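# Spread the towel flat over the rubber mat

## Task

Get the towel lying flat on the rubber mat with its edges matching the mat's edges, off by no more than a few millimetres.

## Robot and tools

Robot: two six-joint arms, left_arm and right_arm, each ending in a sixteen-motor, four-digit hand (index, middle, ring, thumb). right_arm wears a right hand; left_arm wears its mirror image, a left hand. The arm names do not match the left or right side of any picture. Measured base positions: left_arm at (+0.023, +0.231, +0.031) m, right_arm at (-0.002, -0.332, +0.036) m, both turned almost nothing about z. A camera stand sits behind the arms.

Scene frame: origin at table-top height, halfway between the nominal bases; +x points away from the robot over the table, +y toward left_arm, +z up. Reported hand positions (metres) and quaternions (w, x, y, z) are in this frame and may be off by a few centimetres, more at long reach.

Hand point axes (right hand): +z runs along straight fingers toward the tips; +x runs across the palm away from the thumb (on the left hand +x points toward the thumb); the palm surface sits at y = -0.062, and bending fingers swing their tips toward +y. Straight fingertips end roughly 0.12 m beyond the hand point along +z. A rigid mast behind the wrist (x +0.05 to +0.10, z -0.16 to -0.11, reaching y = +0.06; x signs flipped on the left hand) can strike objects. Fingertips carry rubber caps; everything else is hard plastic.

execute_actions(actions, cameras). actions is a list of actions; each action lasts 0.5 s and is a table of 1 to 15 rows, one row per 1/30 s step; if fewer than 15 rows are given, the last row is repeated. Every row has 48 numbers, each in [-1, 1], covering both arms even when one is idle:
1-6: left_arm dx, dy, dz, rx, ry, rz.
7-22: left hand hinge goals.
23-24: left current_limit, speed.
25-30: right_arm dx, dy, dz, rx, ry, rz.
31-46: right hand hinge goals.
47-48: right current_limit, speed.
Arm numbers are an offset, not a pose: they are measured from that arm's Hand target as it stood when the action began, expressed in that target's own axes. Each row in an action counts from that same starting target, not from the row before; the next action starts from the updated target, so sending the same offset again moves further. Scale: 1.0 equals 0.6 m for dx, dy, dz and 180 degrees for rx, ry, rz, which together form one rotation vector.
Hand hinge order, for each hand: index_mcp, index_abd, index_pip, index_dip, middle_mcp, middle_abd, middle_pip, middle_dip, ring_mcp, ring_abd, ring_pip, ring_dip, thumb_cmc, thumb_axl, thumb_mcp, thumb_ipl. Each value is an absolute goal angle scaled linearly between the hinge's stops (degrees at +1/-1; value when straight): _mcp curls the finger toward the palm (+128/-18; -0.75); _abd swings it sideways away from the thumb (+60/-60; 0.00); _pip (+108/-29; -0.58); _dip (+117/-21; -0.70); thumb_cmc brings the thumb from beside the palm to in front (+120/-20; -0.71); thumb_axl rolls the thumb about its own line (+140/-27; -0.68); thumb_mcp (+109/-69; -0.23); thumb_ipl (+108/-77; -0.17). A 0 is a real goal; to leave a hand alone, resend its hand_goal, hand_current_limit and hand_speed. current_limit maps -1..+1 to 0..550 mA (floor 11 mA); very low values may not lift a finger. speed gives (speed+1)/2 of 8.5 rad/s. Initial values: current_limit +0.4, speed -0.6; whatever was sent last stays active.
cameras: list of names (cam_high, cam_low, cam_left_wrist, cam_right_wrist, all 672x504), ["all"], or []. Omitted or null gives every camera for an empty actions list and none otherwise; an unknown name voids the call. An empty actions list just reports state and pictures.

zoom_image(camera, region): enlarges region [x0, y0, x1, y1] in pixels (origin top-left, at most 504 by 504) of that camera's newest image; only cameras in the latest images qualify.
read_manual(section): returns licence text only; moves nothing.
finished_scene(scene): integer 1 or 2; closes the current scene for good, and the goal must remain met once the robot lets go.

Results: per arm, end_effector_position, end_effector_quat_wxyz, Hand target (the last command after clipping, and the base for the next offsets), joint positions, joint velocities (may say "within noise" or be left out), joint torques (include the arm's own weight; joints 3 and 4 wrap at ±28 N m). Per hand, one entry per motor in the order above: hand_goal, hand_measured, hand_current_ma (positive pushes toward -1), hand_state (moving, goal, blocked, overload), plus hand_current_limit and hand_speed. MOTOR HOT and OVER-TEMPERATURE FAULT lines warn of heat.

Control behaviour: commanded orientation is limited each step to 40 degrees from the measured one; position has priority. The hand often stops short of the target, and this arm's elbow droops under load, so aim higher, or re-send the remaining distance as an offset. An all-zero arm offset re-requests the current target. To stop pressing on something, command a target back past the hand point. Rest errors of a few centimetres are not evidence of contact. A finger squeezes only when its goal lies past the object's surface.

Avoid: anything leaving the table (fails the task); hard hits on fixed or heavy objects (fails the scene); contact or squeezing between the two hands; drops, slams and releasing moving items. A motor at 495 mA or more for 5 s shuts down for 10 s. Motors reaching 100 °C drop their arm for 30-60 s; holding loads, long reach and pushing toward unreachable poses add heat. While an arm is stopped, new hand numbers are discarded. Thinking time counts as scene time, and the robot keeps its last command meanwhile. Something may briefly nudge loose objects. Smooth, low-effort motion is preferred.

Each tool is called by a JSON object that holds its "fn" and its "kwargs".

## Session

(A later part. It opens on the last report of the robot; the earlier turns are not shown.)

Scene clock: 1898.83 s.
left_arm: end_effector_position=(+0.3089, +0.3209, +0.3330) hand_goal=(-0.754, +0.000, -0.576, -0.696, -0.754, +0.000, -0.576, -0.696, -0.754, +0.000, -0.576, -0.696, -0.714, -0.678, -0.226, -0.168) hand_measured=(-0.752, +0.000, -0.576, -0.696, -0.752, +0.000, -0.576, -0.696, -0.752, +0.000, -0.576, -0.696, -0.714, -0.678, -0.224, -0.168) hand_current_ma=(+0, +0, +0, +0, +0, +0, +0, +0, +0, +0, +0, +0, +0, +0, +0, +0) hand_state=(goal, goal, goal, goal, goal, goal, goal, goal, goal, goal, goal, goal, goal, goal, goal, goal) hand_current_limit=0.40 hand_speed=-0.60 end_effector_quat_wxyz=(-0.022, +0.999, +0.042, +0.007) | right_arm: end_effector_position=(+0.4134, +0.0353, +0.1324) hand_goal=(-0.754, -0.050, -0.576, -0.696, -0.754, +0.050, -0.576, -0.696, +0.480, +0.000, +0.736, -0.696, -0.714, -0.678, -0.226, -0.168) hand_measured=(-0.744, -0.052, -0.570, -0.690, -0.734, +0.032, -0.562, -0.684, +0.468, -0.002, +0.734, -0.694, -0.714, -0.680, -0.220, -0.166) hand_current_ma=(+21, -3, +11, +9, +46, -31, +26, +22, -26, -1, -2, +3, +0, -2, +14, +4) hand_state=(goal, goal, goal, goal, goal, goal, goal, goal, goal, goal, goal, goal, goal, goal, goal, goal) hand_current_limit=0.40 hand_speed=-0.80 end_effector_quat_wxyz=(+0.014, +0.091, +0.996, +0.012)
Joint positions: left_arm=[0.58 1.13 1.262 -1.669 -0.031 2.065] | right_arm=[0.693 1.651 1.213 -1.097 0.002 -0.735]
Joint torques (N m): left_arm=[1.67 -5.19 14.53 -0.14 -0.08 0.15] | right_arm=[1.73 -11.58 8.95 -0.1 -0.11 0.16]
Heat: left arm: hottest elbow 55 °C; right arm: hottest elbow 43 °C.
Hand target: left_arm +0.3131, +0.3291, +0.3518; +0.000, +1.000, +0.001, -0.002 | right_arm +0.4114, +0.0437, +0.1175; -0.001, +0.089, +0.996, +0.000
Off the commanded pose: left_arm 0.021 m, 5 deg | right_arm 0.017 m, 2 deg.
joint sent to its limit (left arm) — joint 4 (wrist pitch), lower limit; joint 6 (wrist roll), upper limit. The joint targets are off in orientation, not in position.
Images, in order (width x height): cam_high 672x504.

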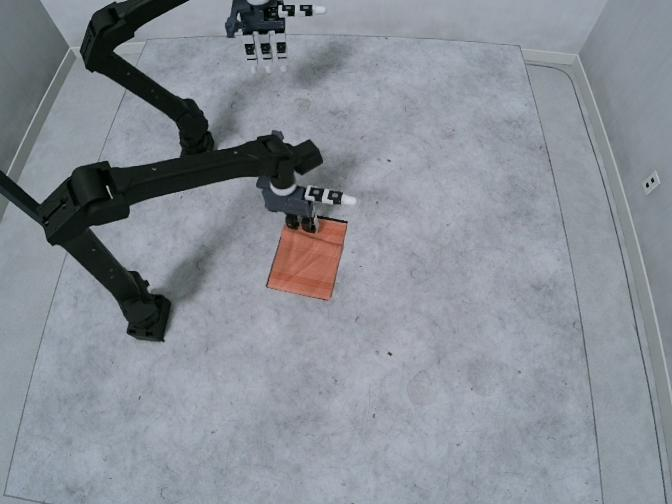

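{"fn": "execute_actions", "kwargs": {"actions": [[[0,0,0,0,0,0,-0.754,0,-0.576,-0.696,-0.754,0,-0.576,-0.696,-0.754,0,-0.576,-0.696,-0.714,-0.678,-0.226,-0.168,0.4,-0.6,0,0.035,0,0,0,0,-0.754,-0.05,-0.576,-0.696,-0.754,0.05,-0.576,-0.696,0.48,0,0.737,-0.696,-0.714,-0.678,-0.226,-0.168,0.4,-0.8]]], "cameras": ["cam_high"]}}

{"fn": "zoom_image", "kwargs": {"camera": "cam_high", "region": [250, 195, 370, 315]}}

Scene clock: 1903.73 s.
left_arm: end_effector_position=(+0.3089, +0.3209, +0.3330) hand_goal=(-0.754, +0.000, -0.576, -0.696, -0.754, +0.000, -0.576, -0.696, -0.754, +0.000, -0.576, -0.696, -0.714, -0.678, -0.226, -0.168) hand_measured=(-0.752, +0.000, -0.576, -0.696, -0.752, +0.000, -0.576, -0.696, -0.752, +0.000, -0.576, -0.696, -0.714, -0.678, -0.224, -0.168) hand_current_ma=(+0, +0, +0, +0, +0, +0, +0, +0, +0, +0, +0, +0, +0, +0, +0, +0) hand_state=(goal, goal, goal, goal, goal, goal, goal, goal, goal, goal, goal, goal, goal, goal, goal, goal) hand_current_limit=0.40 hand_speed=-0.60 end_effector_quat_wxyz=(-0.022, +0.999, +0.042, +0.007) | right_arm: end_effector_position=(+0.4172, +0.0506, +0.1319) hand_goal=(-0.754, -0.050, -0.576, -0.696, -0.754, +0.050, -0.576, -0.696, +0.480, +0.000, +0.736, -0.696, -0.714, -0.678, -0.226, -0.168) hand_measured=(-0.760, -0.052, -0.580, -0.698, -0.774, +0.030, -0.590, -0.704, +0.468, -0.002, +0.734, -0.694, -0.714, -0.680, -0.220, -0.166) hand_current_ma=(-9, -3, -5, -1, -50, -37, -27, -15, -26, -1, -2, +3, +0, -2, +14, +4) hand_state=(goal, goal, goal, goal, blocked, blocked, goal, goal, goal, goal, goal, goal, goal, goal, goal, goal) hand_current_limit=0.40 hand_speed=-0.80 end_effector_quat_wxyz=(+0.014, +0.094, +0.995, +0.005)
Joint positions: left_arm=[0.58 1.13 1.262 -1.669 -0.031 2.065] | right_arm=[0.718 1.685 1.259 -1.118 0.011 -0.705]
Joint torques (N m): left_arm=[1.96 -5.07 14.57 -0.13 -0.08 0.12] | right_arm=[2.08 -11.93 9.36 0.23 -0.5 0.14]
Heat: left arm: hottest elbow 55 °C; right arm: hottest elbow 43 °C.
Hand target: left_arm +0.3131, +0.3291, +0.3518; +0.000, +1.000, +0.001, -0.002 | right_arm +0.4152, +0.0644, +0.1175; +0.000, +0.089, +0.996, +0.000
Off the commanded pose: left_arm 0.021 m, 5 deg | right_arm 0.020 m, 2 deg.
joint sent to its limit (left arm) — joint 4 (wrist pitch), lower limit; joint 6 (wrist roll), upper limit. The joint targets are off in orientation, not in position.
Images, in order (width x height): cam_high 672x504.

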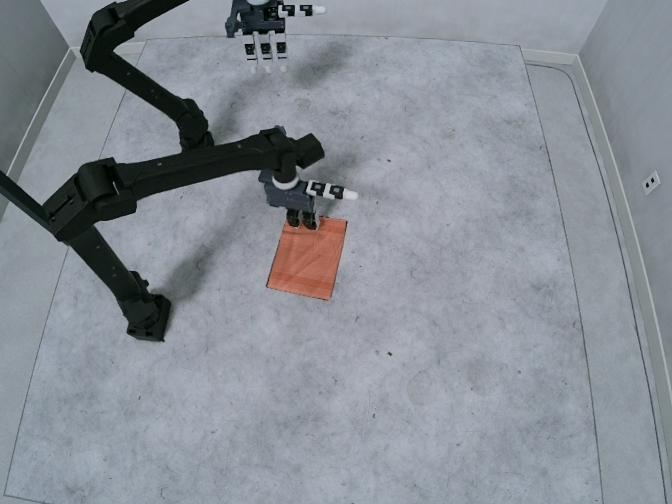

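Scaled by 4.200.

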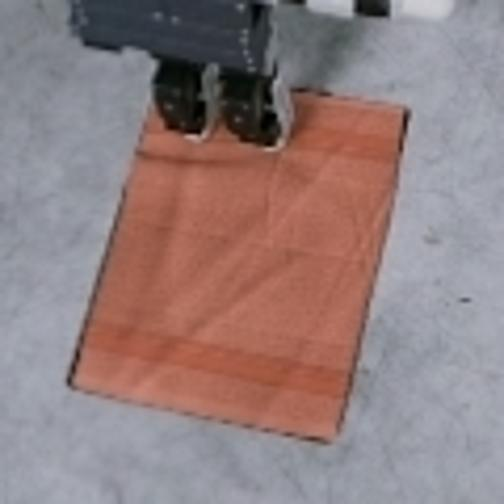

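{"fn": "execute_actions", "kwargs": {"actions": [[[0,0,0,0,0,0,-0.754,0,-0.576,-0.696,-0.754,0,-0.576,-0.696,-0.754,0,-0.576,-0.696,-0.714,-0.678,-0.226,-0.168,0.4,-0.6,-0.036,0.045,-0.09,-0.022,-0.017,0,-0.754,-0.05,-0.576,-0.696,-0.754,0.05,-0.576,-0.696,0.48,0,0.737,-0.696,-0.714,-0.678,-0.226,-0.168,0.4,-0.8]],[[0,0,0,0,0,0,-0.754,0,-0.576,-0.696,-0.754,0,-0.576,-0.696,-0.754,0,-0.576,-0.696,-0.714,-0.678,-0.226,-0.168,0.4,-0.6,0,0,-0.08,0.022,0.017,0,-0.754,-0.05,-0.576,-0.696,-0.754,0.05,-0.576,-0.696,0.48,0,0.737,-0.696,-0.714,-0.678,-0.226,-0.168,0.4,-0.8]]], "cameras": ["cam_high"]}}

{"fn": "zoom_image", "kwargs": {"camera": "cam_high", "region": [250, 195, 370, 315]}}

Scene clock: 1913.17 s.
left_arm: end_effector_position=(+0.3089, +0.3209, +0.3330) hand_goal=(-0.754, +0.000, -0.576, -0.696, -0.754, +0.000, -0.576, -0.696, -0.754, +0.000, -0.576, -0.696, -0.714, -0.678, -0.226, -0.168) hand_measured=(-0.752, +0.000, -0.576, -0.696, -0.752, +0.000, -0.576, -0.696, -0.752, +0.000, -0.576, -0.696, -0.714, -0.678, -0.224, -0.168) hand_current_ma=(+0, +0, +0, +0, +0, +0, +0, +0, +0, +0, +0, +0, +0, +0, +0, +0) hand_state=(goal, goal, goal, goal, goal, goal, goal, goal, goal, goal, goal, goal, goal, goal, goal, goal) hand_current_limit=0.40 hand_speed=-0.60 end_effector_quat_wxyz=(-0.022, +0.999, +0.042, +0.007) | right_arm: end_effector_position=(+0.4284, +0.0683, +0.2012) hand_goal=(-0.754, -0.050, -0.576, -0.696, -0.754, +0.050, -0.576, -0.696, +0.480, +0.000, +0.736, -0.696, -0.714, -0.678, -0.226, -0.168) hand_measured=(-0.754, -0.052, -0.578, -0.698, -0.754, +0.046, -0.578, -0.700, +0.468, -0.002, +0.734, -0.694, -0.714, -0.680, -0.220, -0.166) hand_current_ma=(+0, -2, -2, -1, +0, -3, -2, -4, -26, -1, -2, +3, +0, -2, +14, +4) hand_state=(goal, goal, goal, goal, goal, goal, goal, goal, goal, goal, goal, goal, goal, goal, goal, goal) hand_current_limit=0.40 hand_speed=-0.80 end_effector_quat_wxyz=(-0.014, +0.090, +0.996, -0.013)
Joint positions: left_arm=[0.58 1.13 1.262 -1.669 -0.031 2.065] | right_arm=[0.726 1.713 1.501 -1.395 -0.001 -0.704]
Joint torques (N m): left_arm=[1.73 -4.84 14.61 -0.1 -0.09 0.14] | right_arm=[1.49 -16.21 12.08 0.08 0.01 0.14]
Heat: left arm: hottest elbow 56 °C; right arm: hottest elbow 44 °C.
Hand target: left_arm +0.3131, +0.3291, +0.3518; +0.000, +1.000, +0.001, -0.002 | right_arm +0.4383, +0.0841, +0.2192; -0.001, +0.089, +0.996, +0.000
Off the commanded pose: left_arm 0.021 m, 5 deg | right_arm 0.026 m, 2 deg.
joint sent to its limit (left arm) — joint 4 (wrist pitch), lower limit; joint 6 (wrist roll), upper limit. The joint targets are off in orientation, not in position.
Images, in order (width x height): cam_high 672x504.

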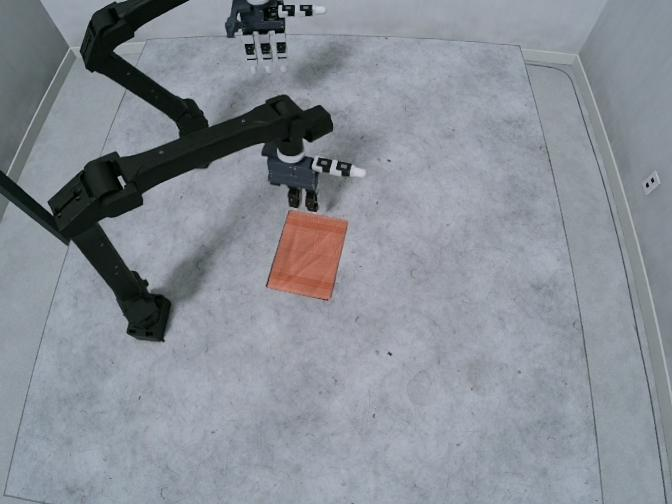

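Scaled by 4.200.

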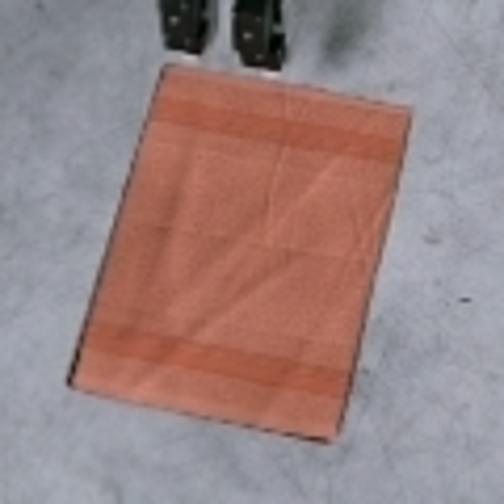

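{"fn": "zoom_image", "kwargs": {"camera": "cam_high", "region": [302, 204, 352, 254]}}

{"fn": "zoom_image", "kwargs": {"camera": "cam_high", "region": [262, 200, 312, 250]}}

{"fn": "zoom_image", "kwargs": {"camera": "cam_high", "region": [255, 260, 305, 310]}}

{"fn": "zoom_image", "kwargs": {"camera": "cam_high", "region": [295, 260, 345, 310]}}

Scaled by 10.080.

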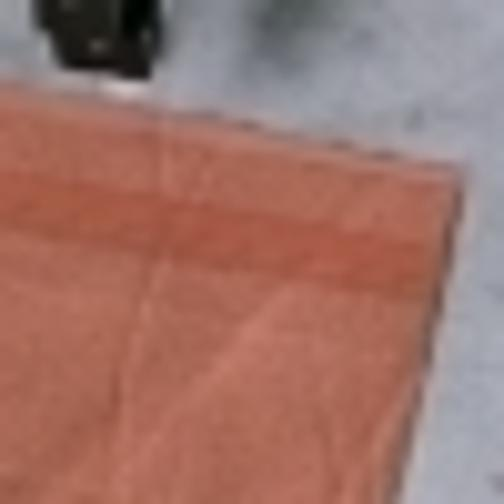

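Scaled by 10.080.

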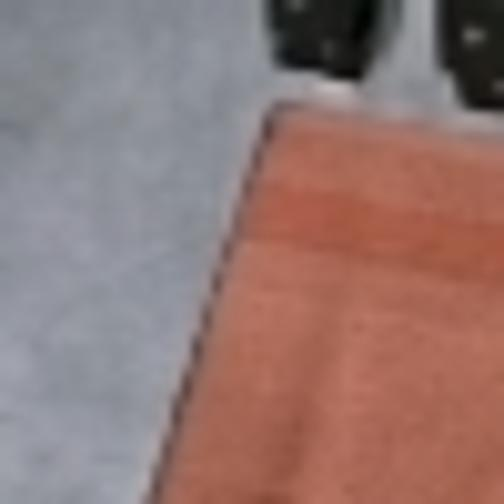

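Scaled by 10.080.

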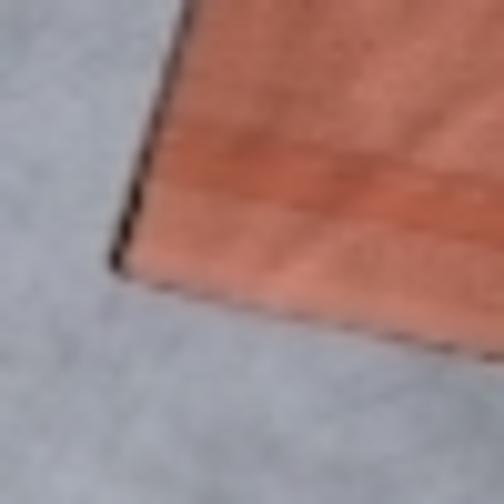

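Scaled by 10.080.

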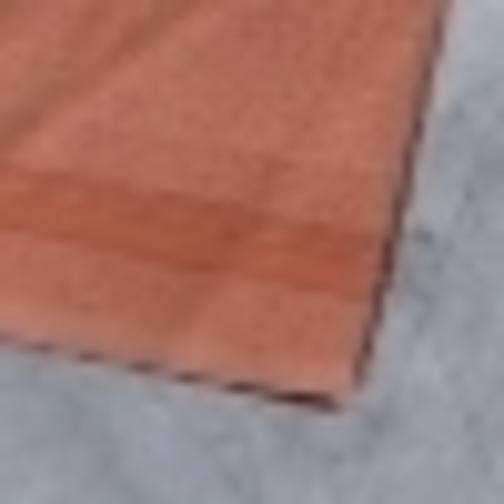

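{"fn": "execute_actions", "kwargs": {"actions": [[[0,0,0,0,0,0,-0.754,0,-0.576,-0.696,-0.754,0,-0.576,-0.696,-0.754,0,-0.576,-0.696,-0.714,-0.678,-0.226,-0.168,0.4,-0.6,-0.0457,-0.155,0,0,0,0,-0.754,-0.05,-0.576,-0.696,-0.754,0.05,-0.576,-0.696,0.48,0,0.737,-0.696,-0.714,-0.678,-0.226,-0.168,0.4,-0.8]],[[0,0,0,0,0,0,-0.754,0,-0.576,-0.696,-0.754,0,-0.576,-0.696,-0.754,0,-0.576,-0.696,-0.714,-0.678,-0.226,-0.168,0.4,-0.6,-0.0457,-0.155,0.02,0,0,0,-0.754,-0.05,-0.576,-0.696,-0.754,0.05,-0.576,-0.696,0.48,0,0.737,-0.696,-0.714,-0.678,-0.226,-0.168,0.4,-0.8]]], "cameras": ["cam_high"]}}

{"fn": "zoom_image", "kwargs": {"camera": "cam_high", "region": [250, 195, 370, 315]}}

Scene clock: 1942.47 s.
left_arm: end_effector_position=(+0.3089, +0.3209, +0.3330) hand_goal=(-0.754, +0.000, -0.576, -0.696, -0.754, +0.000, -0.576, -0.696, -0.754, +0.000, -0.576, -0.696, -0.714, -0.678, -0.226, -0.168) hand_measured=(-0.752, +0.000, -0.576, -0.696, -0.752, +0.000, -0.576, -0.696, -0.752, +0.000, -0.576, -0.696, -0.714, -0.678, -0.224, -0.168) hand_current_ma=(+0, +0, +0, +0, +0, +0, +0, +0, +0, +0, +0, +0, +0, +0, +0, +0) hand_state=(goal, goal, goal, goal, goal, goal, goal, goal, goal, goal, goal, goal, goal, goal, goal, goal) hand_current_limit=0.40 hand_speed=-0.60 end_effector_quat_wxyz=(-0.022, +0.999, +0.042, +0.007) | right_arm: end_effector_position=(+0.4622, -0.1133, +0.2015) hand_goal=(-0.754, -0.050, -0.576, -0.696, -0.754, +0.050, -0.576, -0.696, +0.480, +0.000, +0.736, -0.696, -0.714, -0.678, -0.226, -0.168) hand_measured=(-0.752, -0.052, -0.576, -0.698, -0.752, +0.048, -0.578, -0.700, +0.468, -0.002, +0.734, -0.694, -0.714, -0.680, -0.220, -0.166) hand_current_ma=(+2, -1, -1, -1, +2, -2, -1, -4, -26, -1, -2, +3, +0, -2, +14, +4) hand_state=(goal, goal, goal, goal, goal, goal, goal, goal, goal, goal, goal, goal, goal, goal, goal, goal) hand_current_limit=0.40 hand_speed=-0.80 end_effector_quat_wxyz=(-0.008, +0.099, +0.995, -0.006)
Joint positions: left_arm=[0.58 1.13 1.262 -1.669 -0.031 2.065] | right_arm=[0.361 1.553 1.298 -1.337 0.004 -1.053]
Joint torques (N m): left_arm=[1.49 -4.31 14.58 -0.09 -0.1 0.12] | right_arm=[1.2 -15.79 7.25 0.83 -0.2 -0.06]
Heat: left arm: hottest elbow 56 °C; right arm: hottest elbow 46 °C.
Hand target: left_arm +0.3131, +0.3291, +0.3518; +0.000, +1.000, +0.001, -0.002 | right_arm +0.4591, -0.1086, +0.2074; +0.000, +0.089, +0.996, +0.000
Off the commanded pose: left_arm 0.021 m, 5 deg | right_arm 0.008 m, 2 deg.
joint sent to its limit (left arm) — joint 4 (wrist pitch), lower limit; joint 6 (wrist roll), upper limit. The joint targets are off in orientation, not in position.
Images, in order (width x height): cam_high 672x504.

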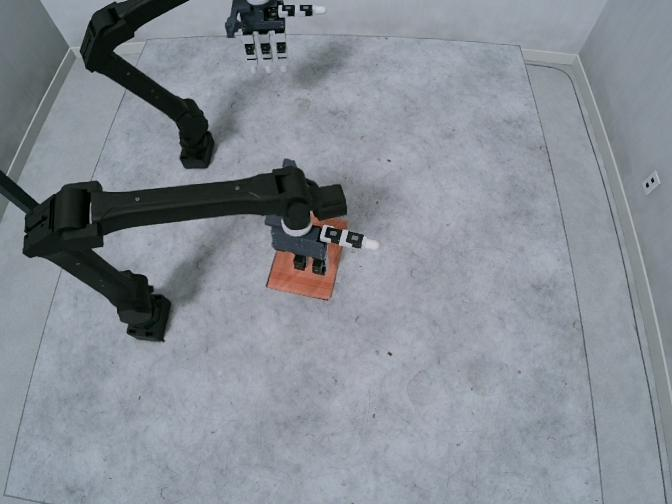

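Scaled by 4.200.

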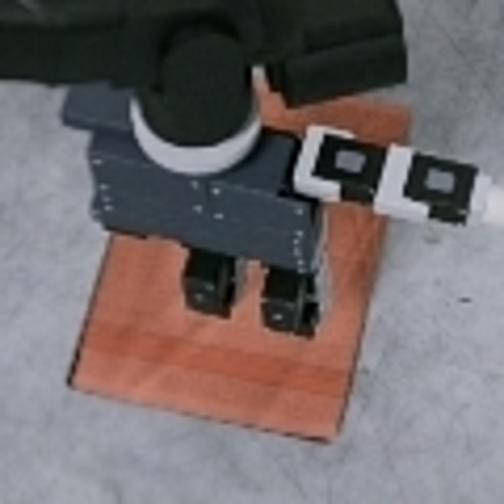

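{"fn": "execute_actions", "kwargs": {"actions": [[[0,0,0,0,0,0,-0.754,0,-0.576,-0.696,-0.754,0,-0.576,-0.696,-0.754,0,-0.576,-0.696,-0.714,-0.678,-0.226,-0.168,0.4,-0.6,0,0.0,0.15,0,0,0,-0.754,-0.05,-0.576,-0.696,-0.754,0.05,-0.576,-0.696,0.48,0,0.737,-0.696,-0.714,-0.678,-0.226,-0.168,0.4,-0.8]]], "cameras": ["cam_high"]}}

{"fn": "zoom_image", "kwargs": {"camera": "cam_high", "region": [250, 195, 370, 315]}}

{"fn": "zoom_image", "kwargs": {"camera": "cam_high", "region": [295, 260, 345, 310]}}

Scene clock: 1946.70 s.
left_arm: end_effector_position=(+0.3089, +0.3209, +0.3330) hand_goal=(-0.754, +0.000, -0.576, -0.696, -0.754, +0.000, -0.576, -0.696, -0.754, +0.000, -0.576, -0.696, -0.714, -0.678, -0.226, -0.168) hand_measured=(-0.752, +0.000, -0.576, -0.696, -0.752, +0.000, -0.576, -0.696, -0.752, +0.000, -0.576, -0.696, -0.714, -0.678, -0.224, -0.168) hand_current_ma=(+0, +0, +0, +0, +0, +0, +0, +0, +0, +0, +0, +0, +0, +0, +0, +0) hand_state=(goal, goal, goal, goal, goal, goal, goal, goal, goal, goal, goal, goal, goal, goal, goal, goal) hand_current_limit=0.40 hand_speed=-0.60 end_effector_quat_wxyz=(-0.022, +0.999, +0.042, +0.007) | right_arm: end_effector_position=(+0.4600, -0.1136, +0.1311) hand_goal=(-0.754, -0.050, -0.576, -0.696, -0.754, +0.050, -0.576, -0.696, +0.480, +0.000, +0.736, -0.696, -0.714, -0.678, -0.226, -0.168) hand_measured=(-0.760, -0.032, -0.580, -0.698, -0.756, +0.060, -0.578, -0.698, +0.466, -0.002, +0.734, -0.694, -0.714, -0.680, -0.218, -0.166) hand_current_ma=(-11, +32, -5, -2, -4, +16, -2, -3, -28, -1, -2, +3, +0, -2, +18, +4) hand_state=(goal, goal, goal, goal, goal, goal, goal, goal, goal, goal, goal, goal, goal, goal, goal, goal) hand_current_limit=0.40 hand_speed=-0.80 end_effector_quat_wxyz=(+0.004, +0.097, +0.995, +0.000)
Joint positions: left_arm=[0.58 1.13 1.262 -1.669 -0.031 2.065] | right_arm=[0.361 1.596 1.149 -1.116 0.003 -1.056]
Joint torques (N m): left_arm=[1.85 -5.19 14.58 -0.1 -0.05 0.14] | right_arm=[1.2 -12.16 6.57 1.59 -0.18 -0.02]
Heat: left arm: hottest elbow 56 °C; right arm: hottest elbow 46 °C.
Hand target: left_arm +0.3131, +0.3291, +0.3518; +0.000, +1.000, +0.001, -0.002 | right_arm +0.4591, -0.1086, +0.1174; +0.000, +0.089, +0.996, +0.000
Off the commanded pose: left_arm 0.021 m, 5 deg | right_arm 0.015 m, 1 deg.
joint sent to its limit (left arm) — joint 4 (wrist pitch), lower limit; joint 6 (wrist roll), upper limit. The joint targets are off in orientation, not in position.
Images, in order (width x height): cam_high 672x504.

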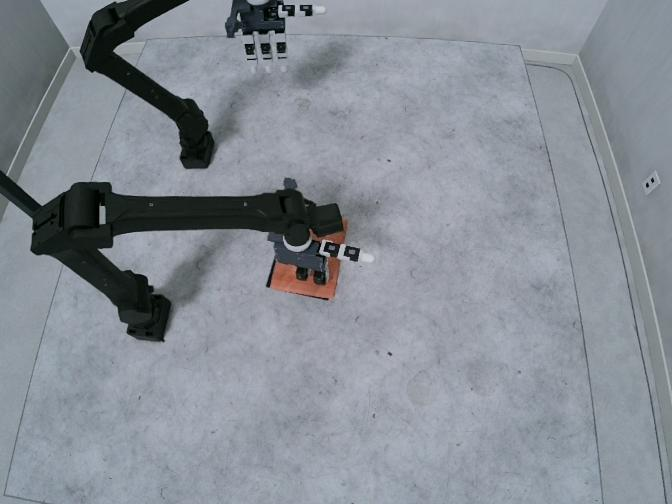

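Scaled by 4.200.

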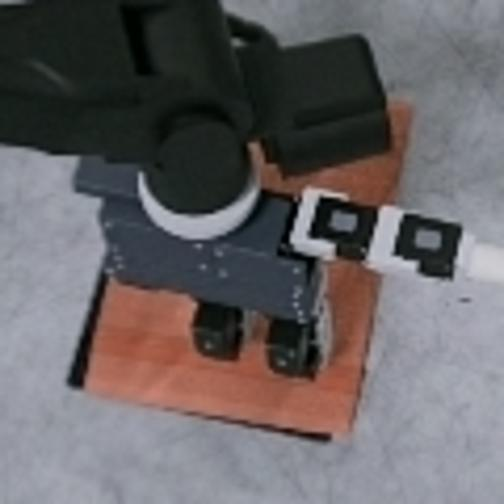

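Scaled by 10.080.

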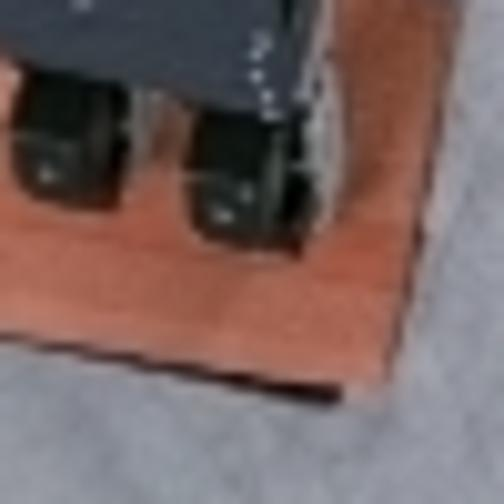

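{"fn": "execute_actions", "kwargs": {"actions": [[[0,0,0,0,0,0,-0.754,0,-0.576,-0.696,-0.754,0,-0.576,-0.696,-0.754,0,-0.576,-0.696,-0.714,-0.678,-0.226,-0.168,0.4,-0.6,0.035,-0.012,0,0,0,0,-0.754,-0.05,-0.576,-0.696,-0.754,0.05,-0.576,-0.696,0.48,0,0.737,-0.696,-0.714,-0.678,-0.226,-0.168,0.4,-0.8]]], "cameras": ["cam_high"]}}

{"fn": "zoom_image", "kwargs": {"camera": "cam_high", "region": [250, 195, 370, 315]}}

Scene clock: 1951.33 s.
left_arm: end_effector_position=(+0.3089, +0.3209, +0.3330) hand_goal=(-0.754, +0.000, -0.576, -0.696, -0.754, +0.000, -0.576, -0.696, -0.754, +0.000, -0.576, -0.696, -0.714, -0.678, -0.226, -0.168) hand_measured=(-0.752, +0.000, -0.576, -0.696, -0.752, +0.000, -0.576, -0.696, -0.752, +0.000, -0.576, -0.696, -0.714, -0.678, -0.224, -0.168) hand_current_ma=(+0, +0, +0, +0, +0, +0, +0, +0, +0, +0, +0, +0, +0, +0, +0, +0) hand_state=(goal, goal, goal, goal, goal, goal, goal, goal, goal, goal, goal, goal, goal, goal, goal, goal) hand_current_limit=0.40 hand_speed=-0.60 end_effector_quat_wxyz=(-0.022, +0.999, +0.042, +0.007) | right_arm: end_effector_position=(+0.4506, -0.1145, +0.1316) hand_goal=(-0.754, -0.050, -0.576, -0.696, -0.754, +0.050, -0.576, -0.696, +0.480, +0.000, +0.736, -0.696, -0.714, -0.678, -0.226, -0.168) hand_measured=(-0.752, -0.052, -0.576, -0.698, -0.750, +0.036, -0.574, -0.696, +0.466, -0.002, +0.734, -0.694, -0.714, -0.680, -0.218, -0.166) hand_current_ma=(+1, -1, -1, -2, +8, -24, +2, +0, -28, -1, -2, +3, +0, -2, +18, +4) hand_state=(goal, goal, goal, goal, goal, goal, goal, goal, goal, goal, goal, goal, goal, goal, goal, goal) hand_current_limit=0.40 hand_speed=-0.80 end_effector_quat_wxyz=(+0.016, +0.095, +0.995, +0.005)
Joint positions: left_arm=[0.58 1.13 1.262 -1.669 -0.031 2.065] | right_arm=[0.365 1.561 1.103 -1.08 0.003 -1.056]
Joint torques (N m): left_arm=[1.73 -4.95 14.67 -0.1 -0.06 0.12] | right_arm=[1.55 -13.1 5.31 0.54 -0.19 0.06]
Heat: left arm: hottest elbow 56 °C; right arm: hottest elbow 45 °C.
Hand target: left_arm +0.3131, +0.3291, +0.3518; +0.000, +1.000, +0.001, -0.002 | right_arm +0.4371, -0.1120, +0.1175; +0.000, +0.089, +0.996, +0.000
Off the commanded pose: left_arm 0.021 m, 5 deg | right_arm 0.020 m, 2 deg.
joint sent to its limit (left arm) — joint 4 (wrist pitch), lower limit; joint 6 (wrist roll), upper limit. The joint targets are off in orientation, not in position.
Images, in order (width x height): cam_high 672x504.

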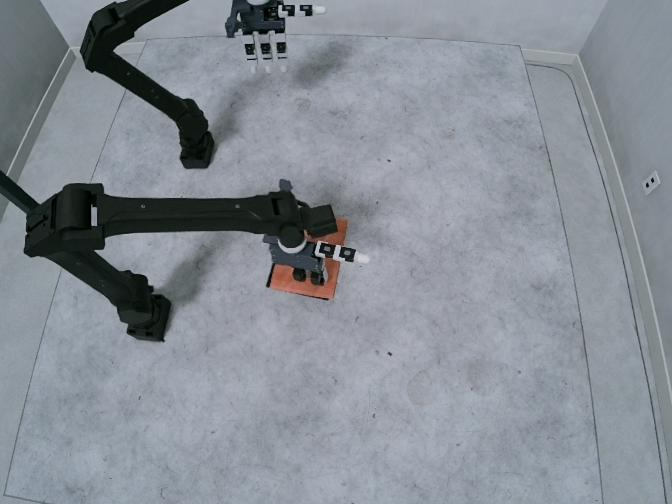

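Scaled by 4.200.

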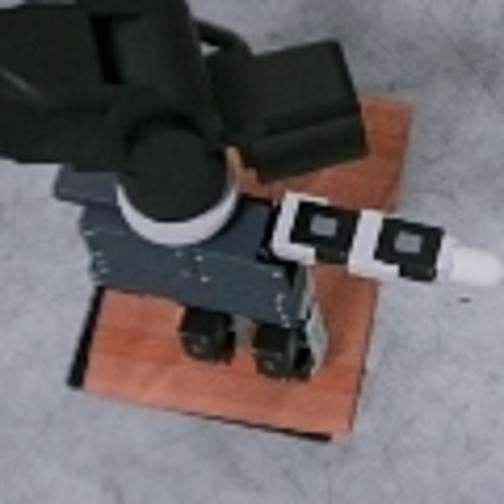

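{"fn": "execute_actions", "kwargs": {"actions": [[[0,0,0,0,0,0,-0.754,0,-0.576,-0.696,-0.754,0,-0.576,-0.696,-0.754,0,-0.576,-0.696,-0.714,-0.678,-0.226,-0.168,0.4,-0.6,0.028,-0.012,0,0,0,0,-0.754,-0.05,-0.576,-0.696,-0.754,0.05,-0.576,-0.696,0.48,0,0.737,-0.696,-0.714,-0.678,-0.226,-0.168,0.4,-0.8]]], "cameras": ["cam_high"]}}

{"fn": "zoom_image", "kwargs": {"camera": "cam_high", "region": [250, 195, 370, 315]}}

Scene clock: 1955.73 s.
left_arm: end_effector_position=(+0.3089, +0.3209, +0.3330) hand_goal=(-0.754, +0.000, -0.576, -0.696, -0.754, +0.000, -0.576, -0.696, -0.754, +0.000, -0.576, -0.696, -0.714, -0.678, -0.226, -0.168) hand_measured=(-0.752, +0.000, -0.576, -0.696, -0.752, +0.000, -0.576, -0.696, -0.752, +0.000, -0.576, -0.696, -0.714, -0.678, -0.224, -0.168) hand_current_ma=(+0, +0, +0, +0, +0, +0, +0, +0, +0, +0, +0, +0, +0, +0, +0, +0) hand_state=(goal, goal, goal, goal, goal, goal, goal, goal, goal, goal, goal, goal, goal, goal, goal, goal) hand_current_limit=0.40 hand_speed=-0.60 end_effector_quat_wxyz=(-0.022, +0.999, +0.042, +0.007) | right_arm: end_effector_position=(+0.4344, -0.1188, +0.1315) hand_goal=(-0.754, -0.050, -0.576, -0.696, -0.754, +0.050, -0.576, -0.696, +0.480, +0.000, +0.736, -0.696, -0.714, -0.678, -0.226, -0.168) hand_measured=(-0.752, -0.052, -0.576, -0.698, -0.740, +0.016, -0.568, -0.692, +0.466, -0.002, +0.734, -0.694, -0.714, -0.680, -0.218, -0.166) hand_current_ma=(+1, -1, +0, -2, +29, -72, +12, +6, -28, -1, -2, +3, +0, -2, +18, +4) hand_state=(goal, goal, goal, goal, goal, blocked, goal, goal, goal, goal, goal, goal, goal, goal, goal, goal) hand_current_limit=0.40 hand_speed=-0.80 end_effector_quat_wxyz=(+0.017, +0.094, +0.995, +0.006)
Joint positions: left_arm=[0.58 1.13 1.262 -1.669 -0.031 2.065] | right_arm=[0.367 1.519 1.053 -1.069 0.003 -1.056]
Joint torques (N m): left_arm=[1.49 -4.84 14.57 -0.18 -0.07 0.11] | right_arm=[1.85 -12.57 5.18 0.4 -0.19 0.11]
Heat: left arm: hottest elbow 56 °C; right arm: hottest elbow 45 °C.
Hand target: left_arm +0.3131, +0.3291, +0.3518; +0.000, +1.000, +0.001, -0.002 | right_arm +0.4193, -0.1161, +0.1175; +0.000, +0.089, +0.996, +0.000
Off the commanded pose: left_arm 0.021 m, 5 deg | right_arm 0.021 m, 2 deg.
joint sent to its limit (left arm) — joint 4 (wrist pitch), lower limit; joint 6 (wrist roll), upper limit. The joint targets are off in orientation, not in position.
Images, in order (width x height): cam_high 672x504.

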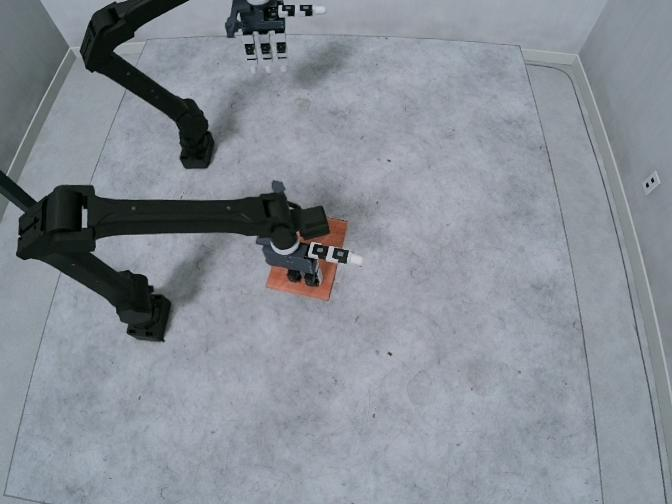

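Scaled by 4.200.

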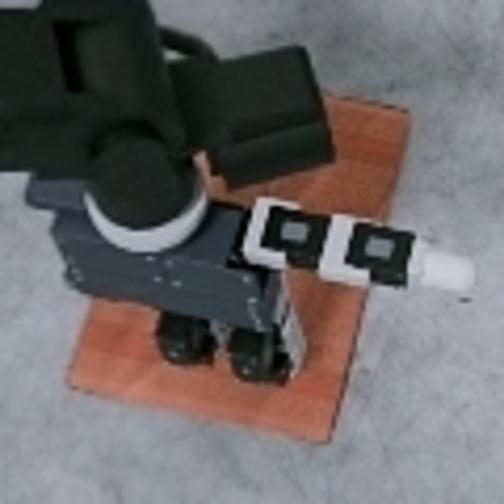

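{"fn": "zoom_image", "kwargs": {"camera": "cam_high", "region": [302, 204, 352, 254]}}

{"fn": "zoom_image", "kwargs": {"camera": "cam_high", "region": [255, 260, 305, 310]}}

{"fn": "zoom_image", "kwargs": {"camera": "cam_high", "region": [295, 260, 345, 310]}}

Scaled by 10.080.

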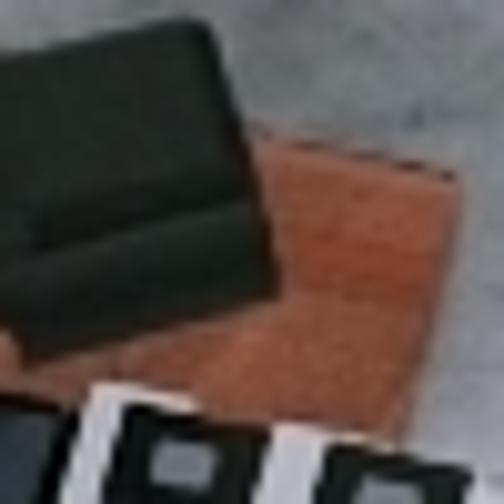

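Scaled by 10.080.

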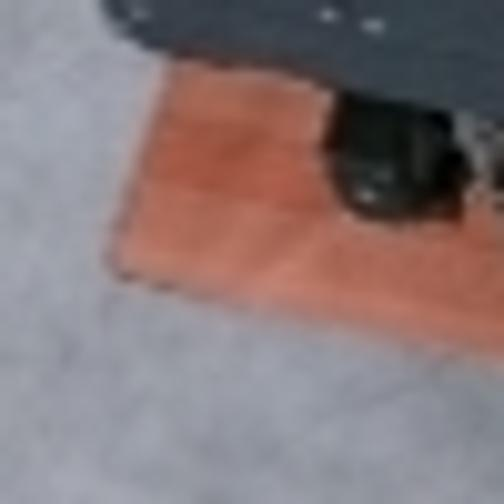

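Scaled by 10.080.

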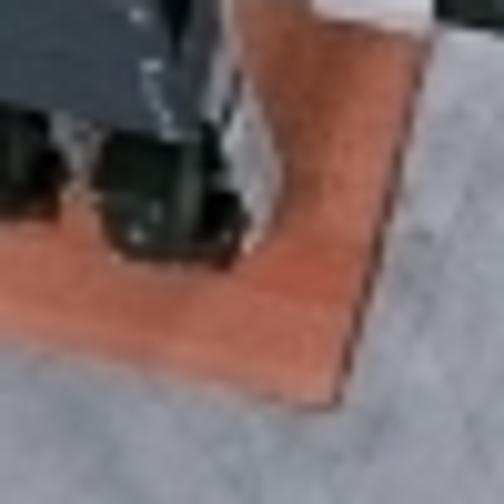

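{"fn": "execute_actions", "kwargs": {"actions": [[[0,0,0,0,0,0,-0.754,0,-0.576,-0.696,-0.754,0,-0.576,-0.696,-0.754,0,-0.576,-0.696,-0.714,-0.678,-0.226,-0.168,0.4,-0.6,-0.0255,0,0,0,0,0,-0.754,-0.05,-0.576,-0.696,-0.754,0.05,-0.576,-0.696,0.48,0,0.737,-0.696,-0.714,-0.678,-0.226,-0.168,0.4,-0.8]],[[0,0,0,0,0,0,-0.754,0,-0.576,-0.696,-0.754,0,-0.576,-0.696,-0.754,0,-0.576,-0.696,-0.714,-0.678,-0.226,-0.168,0.4,-0.6,-0.0566,0.0412,-0.09,-0.0164,-0.0225,0,-0.754,-0.05,-0.576,-0.696,-0.754,0.05,-0.576,-0.696,0.48,0,0.737,-0.696,-0.714,-0.678,-0.226,-0.168,0.4,-0.8]],[[0,0,0,0,0,0,-0.754,0,-0.576,-0.696,-0.754,0,-0.576,-0.696,-0.754,0,-0.576,-0.696,-0.714,-0.678,-0.226,-0.168,0.4,-0.6,0,0,-0.08,0.0164,0.0225,0,-0.754,-0.05,-0.576,-0.696,-0.754,0.05,-0.576,-0.696,0.48,0,0.737,-0.696,-0.714,-0.678,-0.226,-0.168,0.4,-0.8]]], "cameras": ["cam_high"]}}

{"fn": "zoom_image", "kwargs": {"camera": "cam_high", "region": [250, 195, 370, 315]}}

{"fn": "zoom_image", "kwargs": {"camera": "cam_high", "region": [302, 204, 352, 254]}}

{"fn": "zoom_image", "kwargs": {"camera": "cam_high", "region": [295, 260, 345, 310]}}

Scene clock: 1974.67 s.
left_arm: end_effector_position=(+0.3089, +0.3209, +0.3330) hand_goal=(-0.754, +0.000, -0.576, -0.696, -0.754, +0.000, -0.576, -0.696, -0.754, +0.000, -0.576, -0.696, -0.714, -0.678, -0.226, -0.168) hand_measured=(-0.752, +0.000, -0.576, -0.696, -0.752, +0.000, -0.576, -0.696, -0.752, +0.000, -0.576, -0.696, -0.714, -0.678, -0.224, -0.168) hand_current_ma=(+0, +0, +0, +0, +0, +0, +0, +0, +0, +0, +0, +0, +0, +0, +0, +0) hand_state=(goal, goal, goal, goal, goal, goal, goal, goal, goal, goal, goal, goal, goal, goal, goal, goal) hand_current_limit=0.40 hand_speed=-0.60 end_effector_quat_wxyz=(-0.022, +0.999, +0.042, +0.007) | right_arm: end_effector_position=(+0.4533, -0.1113, +0.2022) hand_goal=(-0.754, -0.050, -0.576, -0.696, -0.754, +0.050, -0.576, -0.696, +0.480, +0.000, +0.736, -0.696, -0.714, -0.678, -0.226, -0.168) hand_measured=(-0.752, -0.052, -0.576, -0.698, -0.750, +0.048, -0.574, -0.692, +0.466, -0.002, +0.734, -0.694, -0.714, -0.680, -0.218, -0.166) hand_current_ma=(+1, -1, +0, -2, +5, -3, +3, +4, -28, -1, -2, +3, +0, -2, +18, +4) hand_state=(goal, goal, goal, goal, goal, goal, goal, goal, goal, goal, goal, goal, goal, goal, goal, goal) hand_current_limit=0.40 hand_speed=-0.80 end_effector_quat_wxyz=(-0.017, +0.094, +0.995, -0.006)
Joint positions: left_arm=[0.58 1.13 1.262 -1.669 -0.031 2.065] | right_arm=[0.367 1.543 1.29 -1.353 -0.003 -1.056]
Joint torques (N m): left_arm=[1.79 -4.95 14.65 -0.1 -0.07 0.13] | right_arm=[1.2 -12.98 11.88 0.08 0.06 0.04]
Heat: left arm: hottest elbow 56 °C; right arm: hottest elbow 44 °C.
Hand target: left_arm +0.3131, +0.3291, +0.3518; +0.000, +1.000, +0.001, -0.002 | right_arm +0.4685, -0.1024, +0.2193; +0.000, +0.089, +0.996, +0.000
Off the commanded pose: left_arm 0.021 m, 5 deg | right_arm 0.024 m, 2 deg.
joint sent to its limit (left arm) — joint 4 (wrist pitch), lower limit; joint 6 (wrist roll), upper limit. The joint targets are off in orientation, not in position.
Images, in order (width x height): cam_high 672x504.

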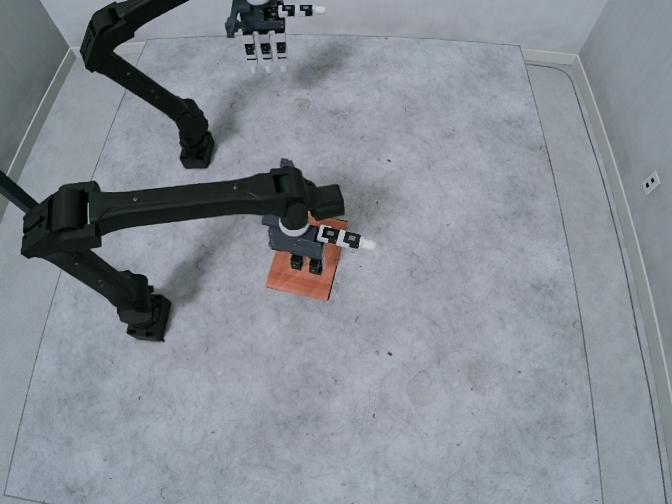

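Scaled by 4.200.

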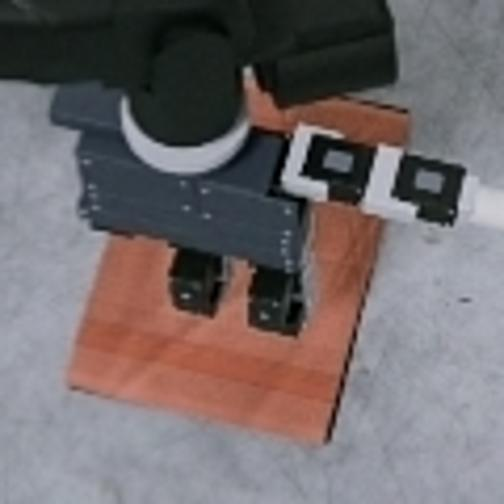

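Scaled by 10.080.

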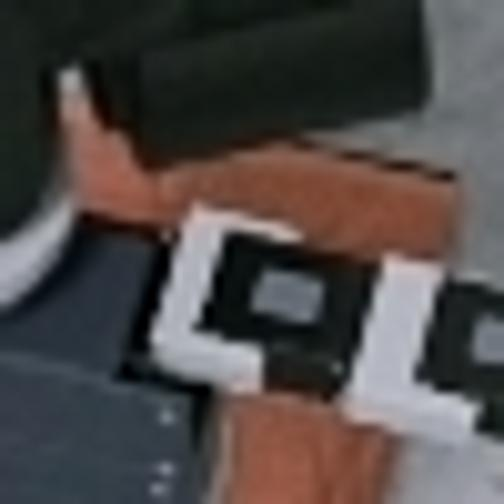

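Scaled by 10.080.

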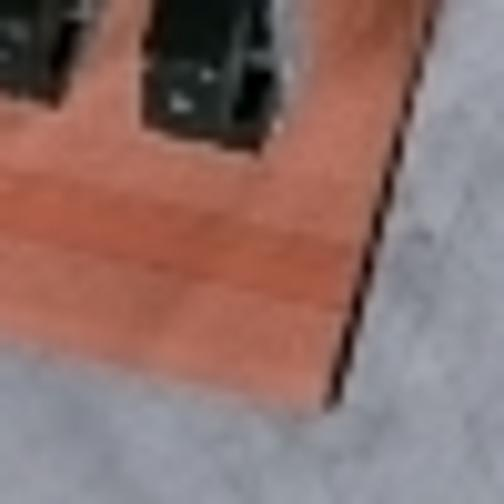

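{"fn": "execute_actions", "kwargs": {"actions": [[[0,0,0,0,0,0,-0.754,0,-0.576,-0.696,-0.754,0,-0.576,-0.696,-0.754,0,-0.576,-0.696,-0.714,-0.678,-0.226,-0.168,0.4,-0.6,0.1,-0.16,-0.02,0,0,0,-0.754,-0.05,-0.576,-0.696,-0.754,0.05,-0.576,-0.696,0.48,0,0.737,-0.696,-0.714,-0.678,-0.226,-0.168,0.4,-0.8]],[[0,0,0,0,0,0,-0.754,0,-0.576,-0.696,-0.754,0,-0.576,-0.696,-0.754,0,-0.576,-0.696,-0.714,-0.678,-0.226,-0.168,0.4,-0.6,0.1,-0.16,0,0,0,0,-0.754,-0.05,-0.576,-0.696,-0.754,0.05,-0.576,-0.696,0.48,0,0.737,-0.696,-0.714,-0.678,-0.226,-0.168,0.4,-0.8]]], "cameras": ["cam_high","cam_low"]}}

{"fn": "zoom_image", "kwargs": {"camera": "cam_high", "region": [250, 195, 370, 315]}}

{"fn": "zoom_image", "kwargs": {"camera": "cam_high", "region": [302, 204, 352, 254]}}

{"fn": "zoom_image", "kwargs": {"camera": "cam_high", "region": [262, 200, 312, 250]}}

{"fn": "zoom_image", "kwargs": {"camera": "cam_high", "region": [255, 260, 305, 310]}}

{"fn": "zoom_image", "kwargs": {"camera": "cam_high", "region": [295, 260, 345, 310]}}

{"fn": "zoom_image", "kwargs": {"camera": "cam_low", "region": [190, 250, 290, 300]}}

Scene clock: 1984.17 s.
left_arm: end_effector_position=(+0.3089, +0.3209, +0.3330) hand_goal=(-0.754, +0.000, -0.576, -0.696, -0.754, +0.000, -0.576, -0.696, -0.754, +0.000, -0.576, -0.696, -0.714, -0.678, -0.226, -0.168) hand_measured=(-0.752, +0.000, -0.576, -0.696, -0.752, +0.000, -0.576, -0.696, -0.752, +0.000, -0.576, -0.696, -0.714, -0.678, -0.224, -0.168) hand_current_ma=(+0, +0, +0, +0, +0, +0, +0, +0, +0, +0, +0, +0, +0, +0, +0, +0) hand_state=(goal, goal, goal, goal, goal, goal, goal, goal, goal, goal, goal, goal, goal, goal, goal, goal) hand_current_limit=0.40 hand_speed=-0.60 end_effector_quat_wxyz=(-0.022, +0.999, +0.042, +0.007) | right_arm: end_effector_position=(+0.3195, -0.2671, +0.2330) hand_goal=(-0.754, -0.050, -0.576, -0.696, -0.754, +0.050, -0.576, -0.696, +0.480, +0.000, +0.736, -0.696, -0.714, -0.678, -0.226, -0.168) hand_measured=(-0.752, -0.052, -0.576, -0.698, -0.752, +0.048, -0.574, -0.692, +0.466, -0.002, +0.734, -0.694, -0.714, -0.680, -0.218, -0.166) hand_current_ma=(+2, -1, +0, -2, +2, -2, +3, +4, -27, -1, -2, +3, +0, -2, +16, +4) hand_state=(goal, goal, goal, goal, goal, goal, goal, goal, goal, goal, goal, goal, goal, goal, goal, goal) hand_current_limit=0.40 hand_speed=-0.80 end_effector_quat_wxyz=(+0.006, +0.090, +0.996, -0.002)
Joint positions: left_arm=[0.58 1.13 1.262 -1.669 -0.031 2.065] | right_arm=[-0.008 1.08 0.942 -1.422 0.005 -1.439]
Joint torques (N m): left_arm=[1.26 -4.78 14.64 -0.08 -0.07 0.14] | right_arm=[-0.26 -6.12 7.66 0.1 -0.27 -0.06]
Heat: left arm: hottest elbow 56 °C; right arm: hottest elbow 44 °C.
Hand target: left_arm +0.3131, +0.3291, +0.3518; +0.000, +1.000, +0.001, -0.002 | right_arm +0.3162, -0.2699, +0.2315; +0.000, +0.089, +0.996, +0.000
Off the commanded pose: left_arm 0.021 m, 5 deg | right_arm 0.005 m, 1 deg.
joint sent to its limit (left arm) — joint 4 (wrist pitch), lower limit; joint 6 (wrist roll), upper limit. The joint targets are off in orientation, not in position.
Images, in order (width x height): cam_high 672x504, cam_low 672x504.

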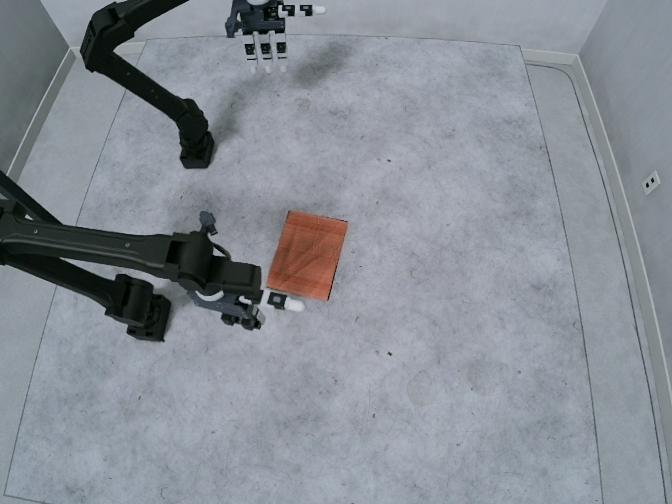

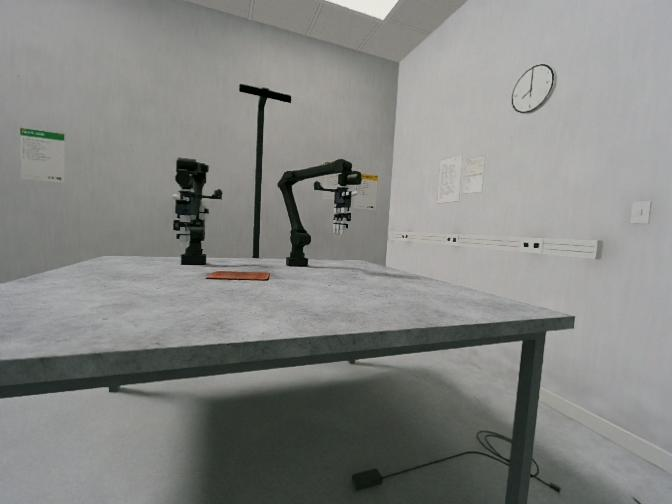

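Scaled by 4.200.

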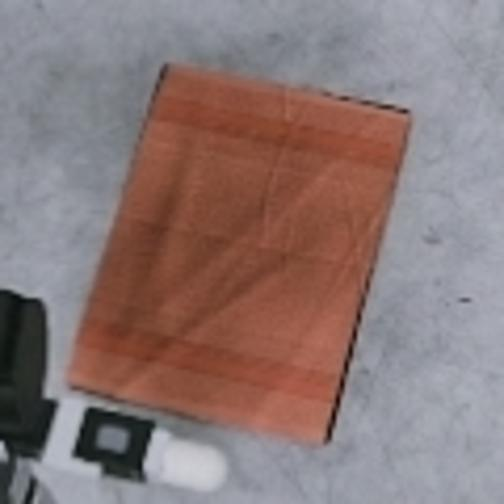

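Scaled by 10.080.

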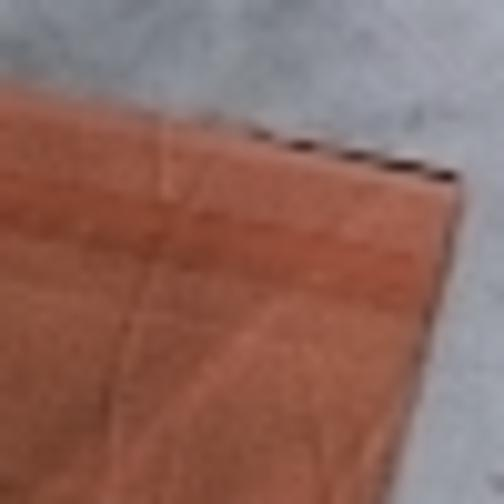

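Scaled by 10.080.

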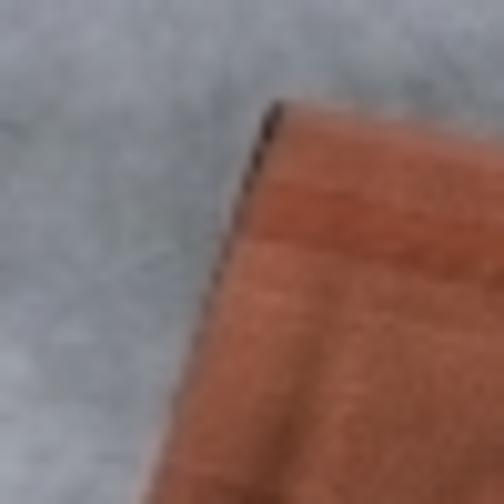

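Scaled by 10.080.

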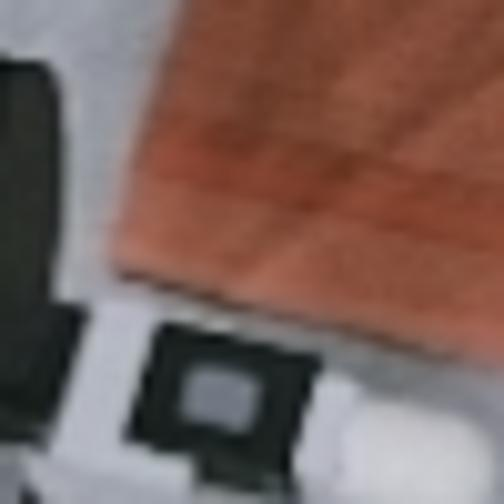

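Scaled by 10.080.

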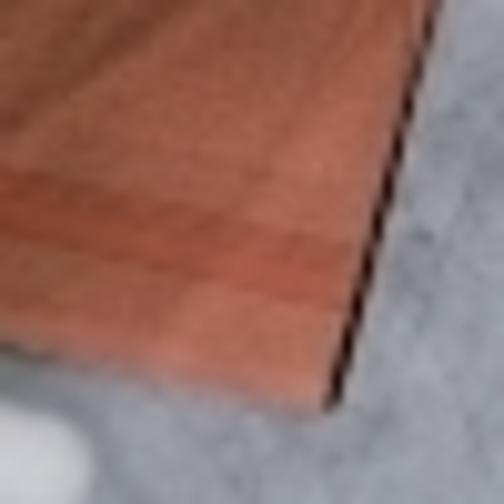

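Scaled by 5.040.

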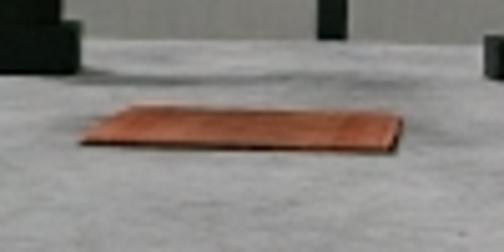

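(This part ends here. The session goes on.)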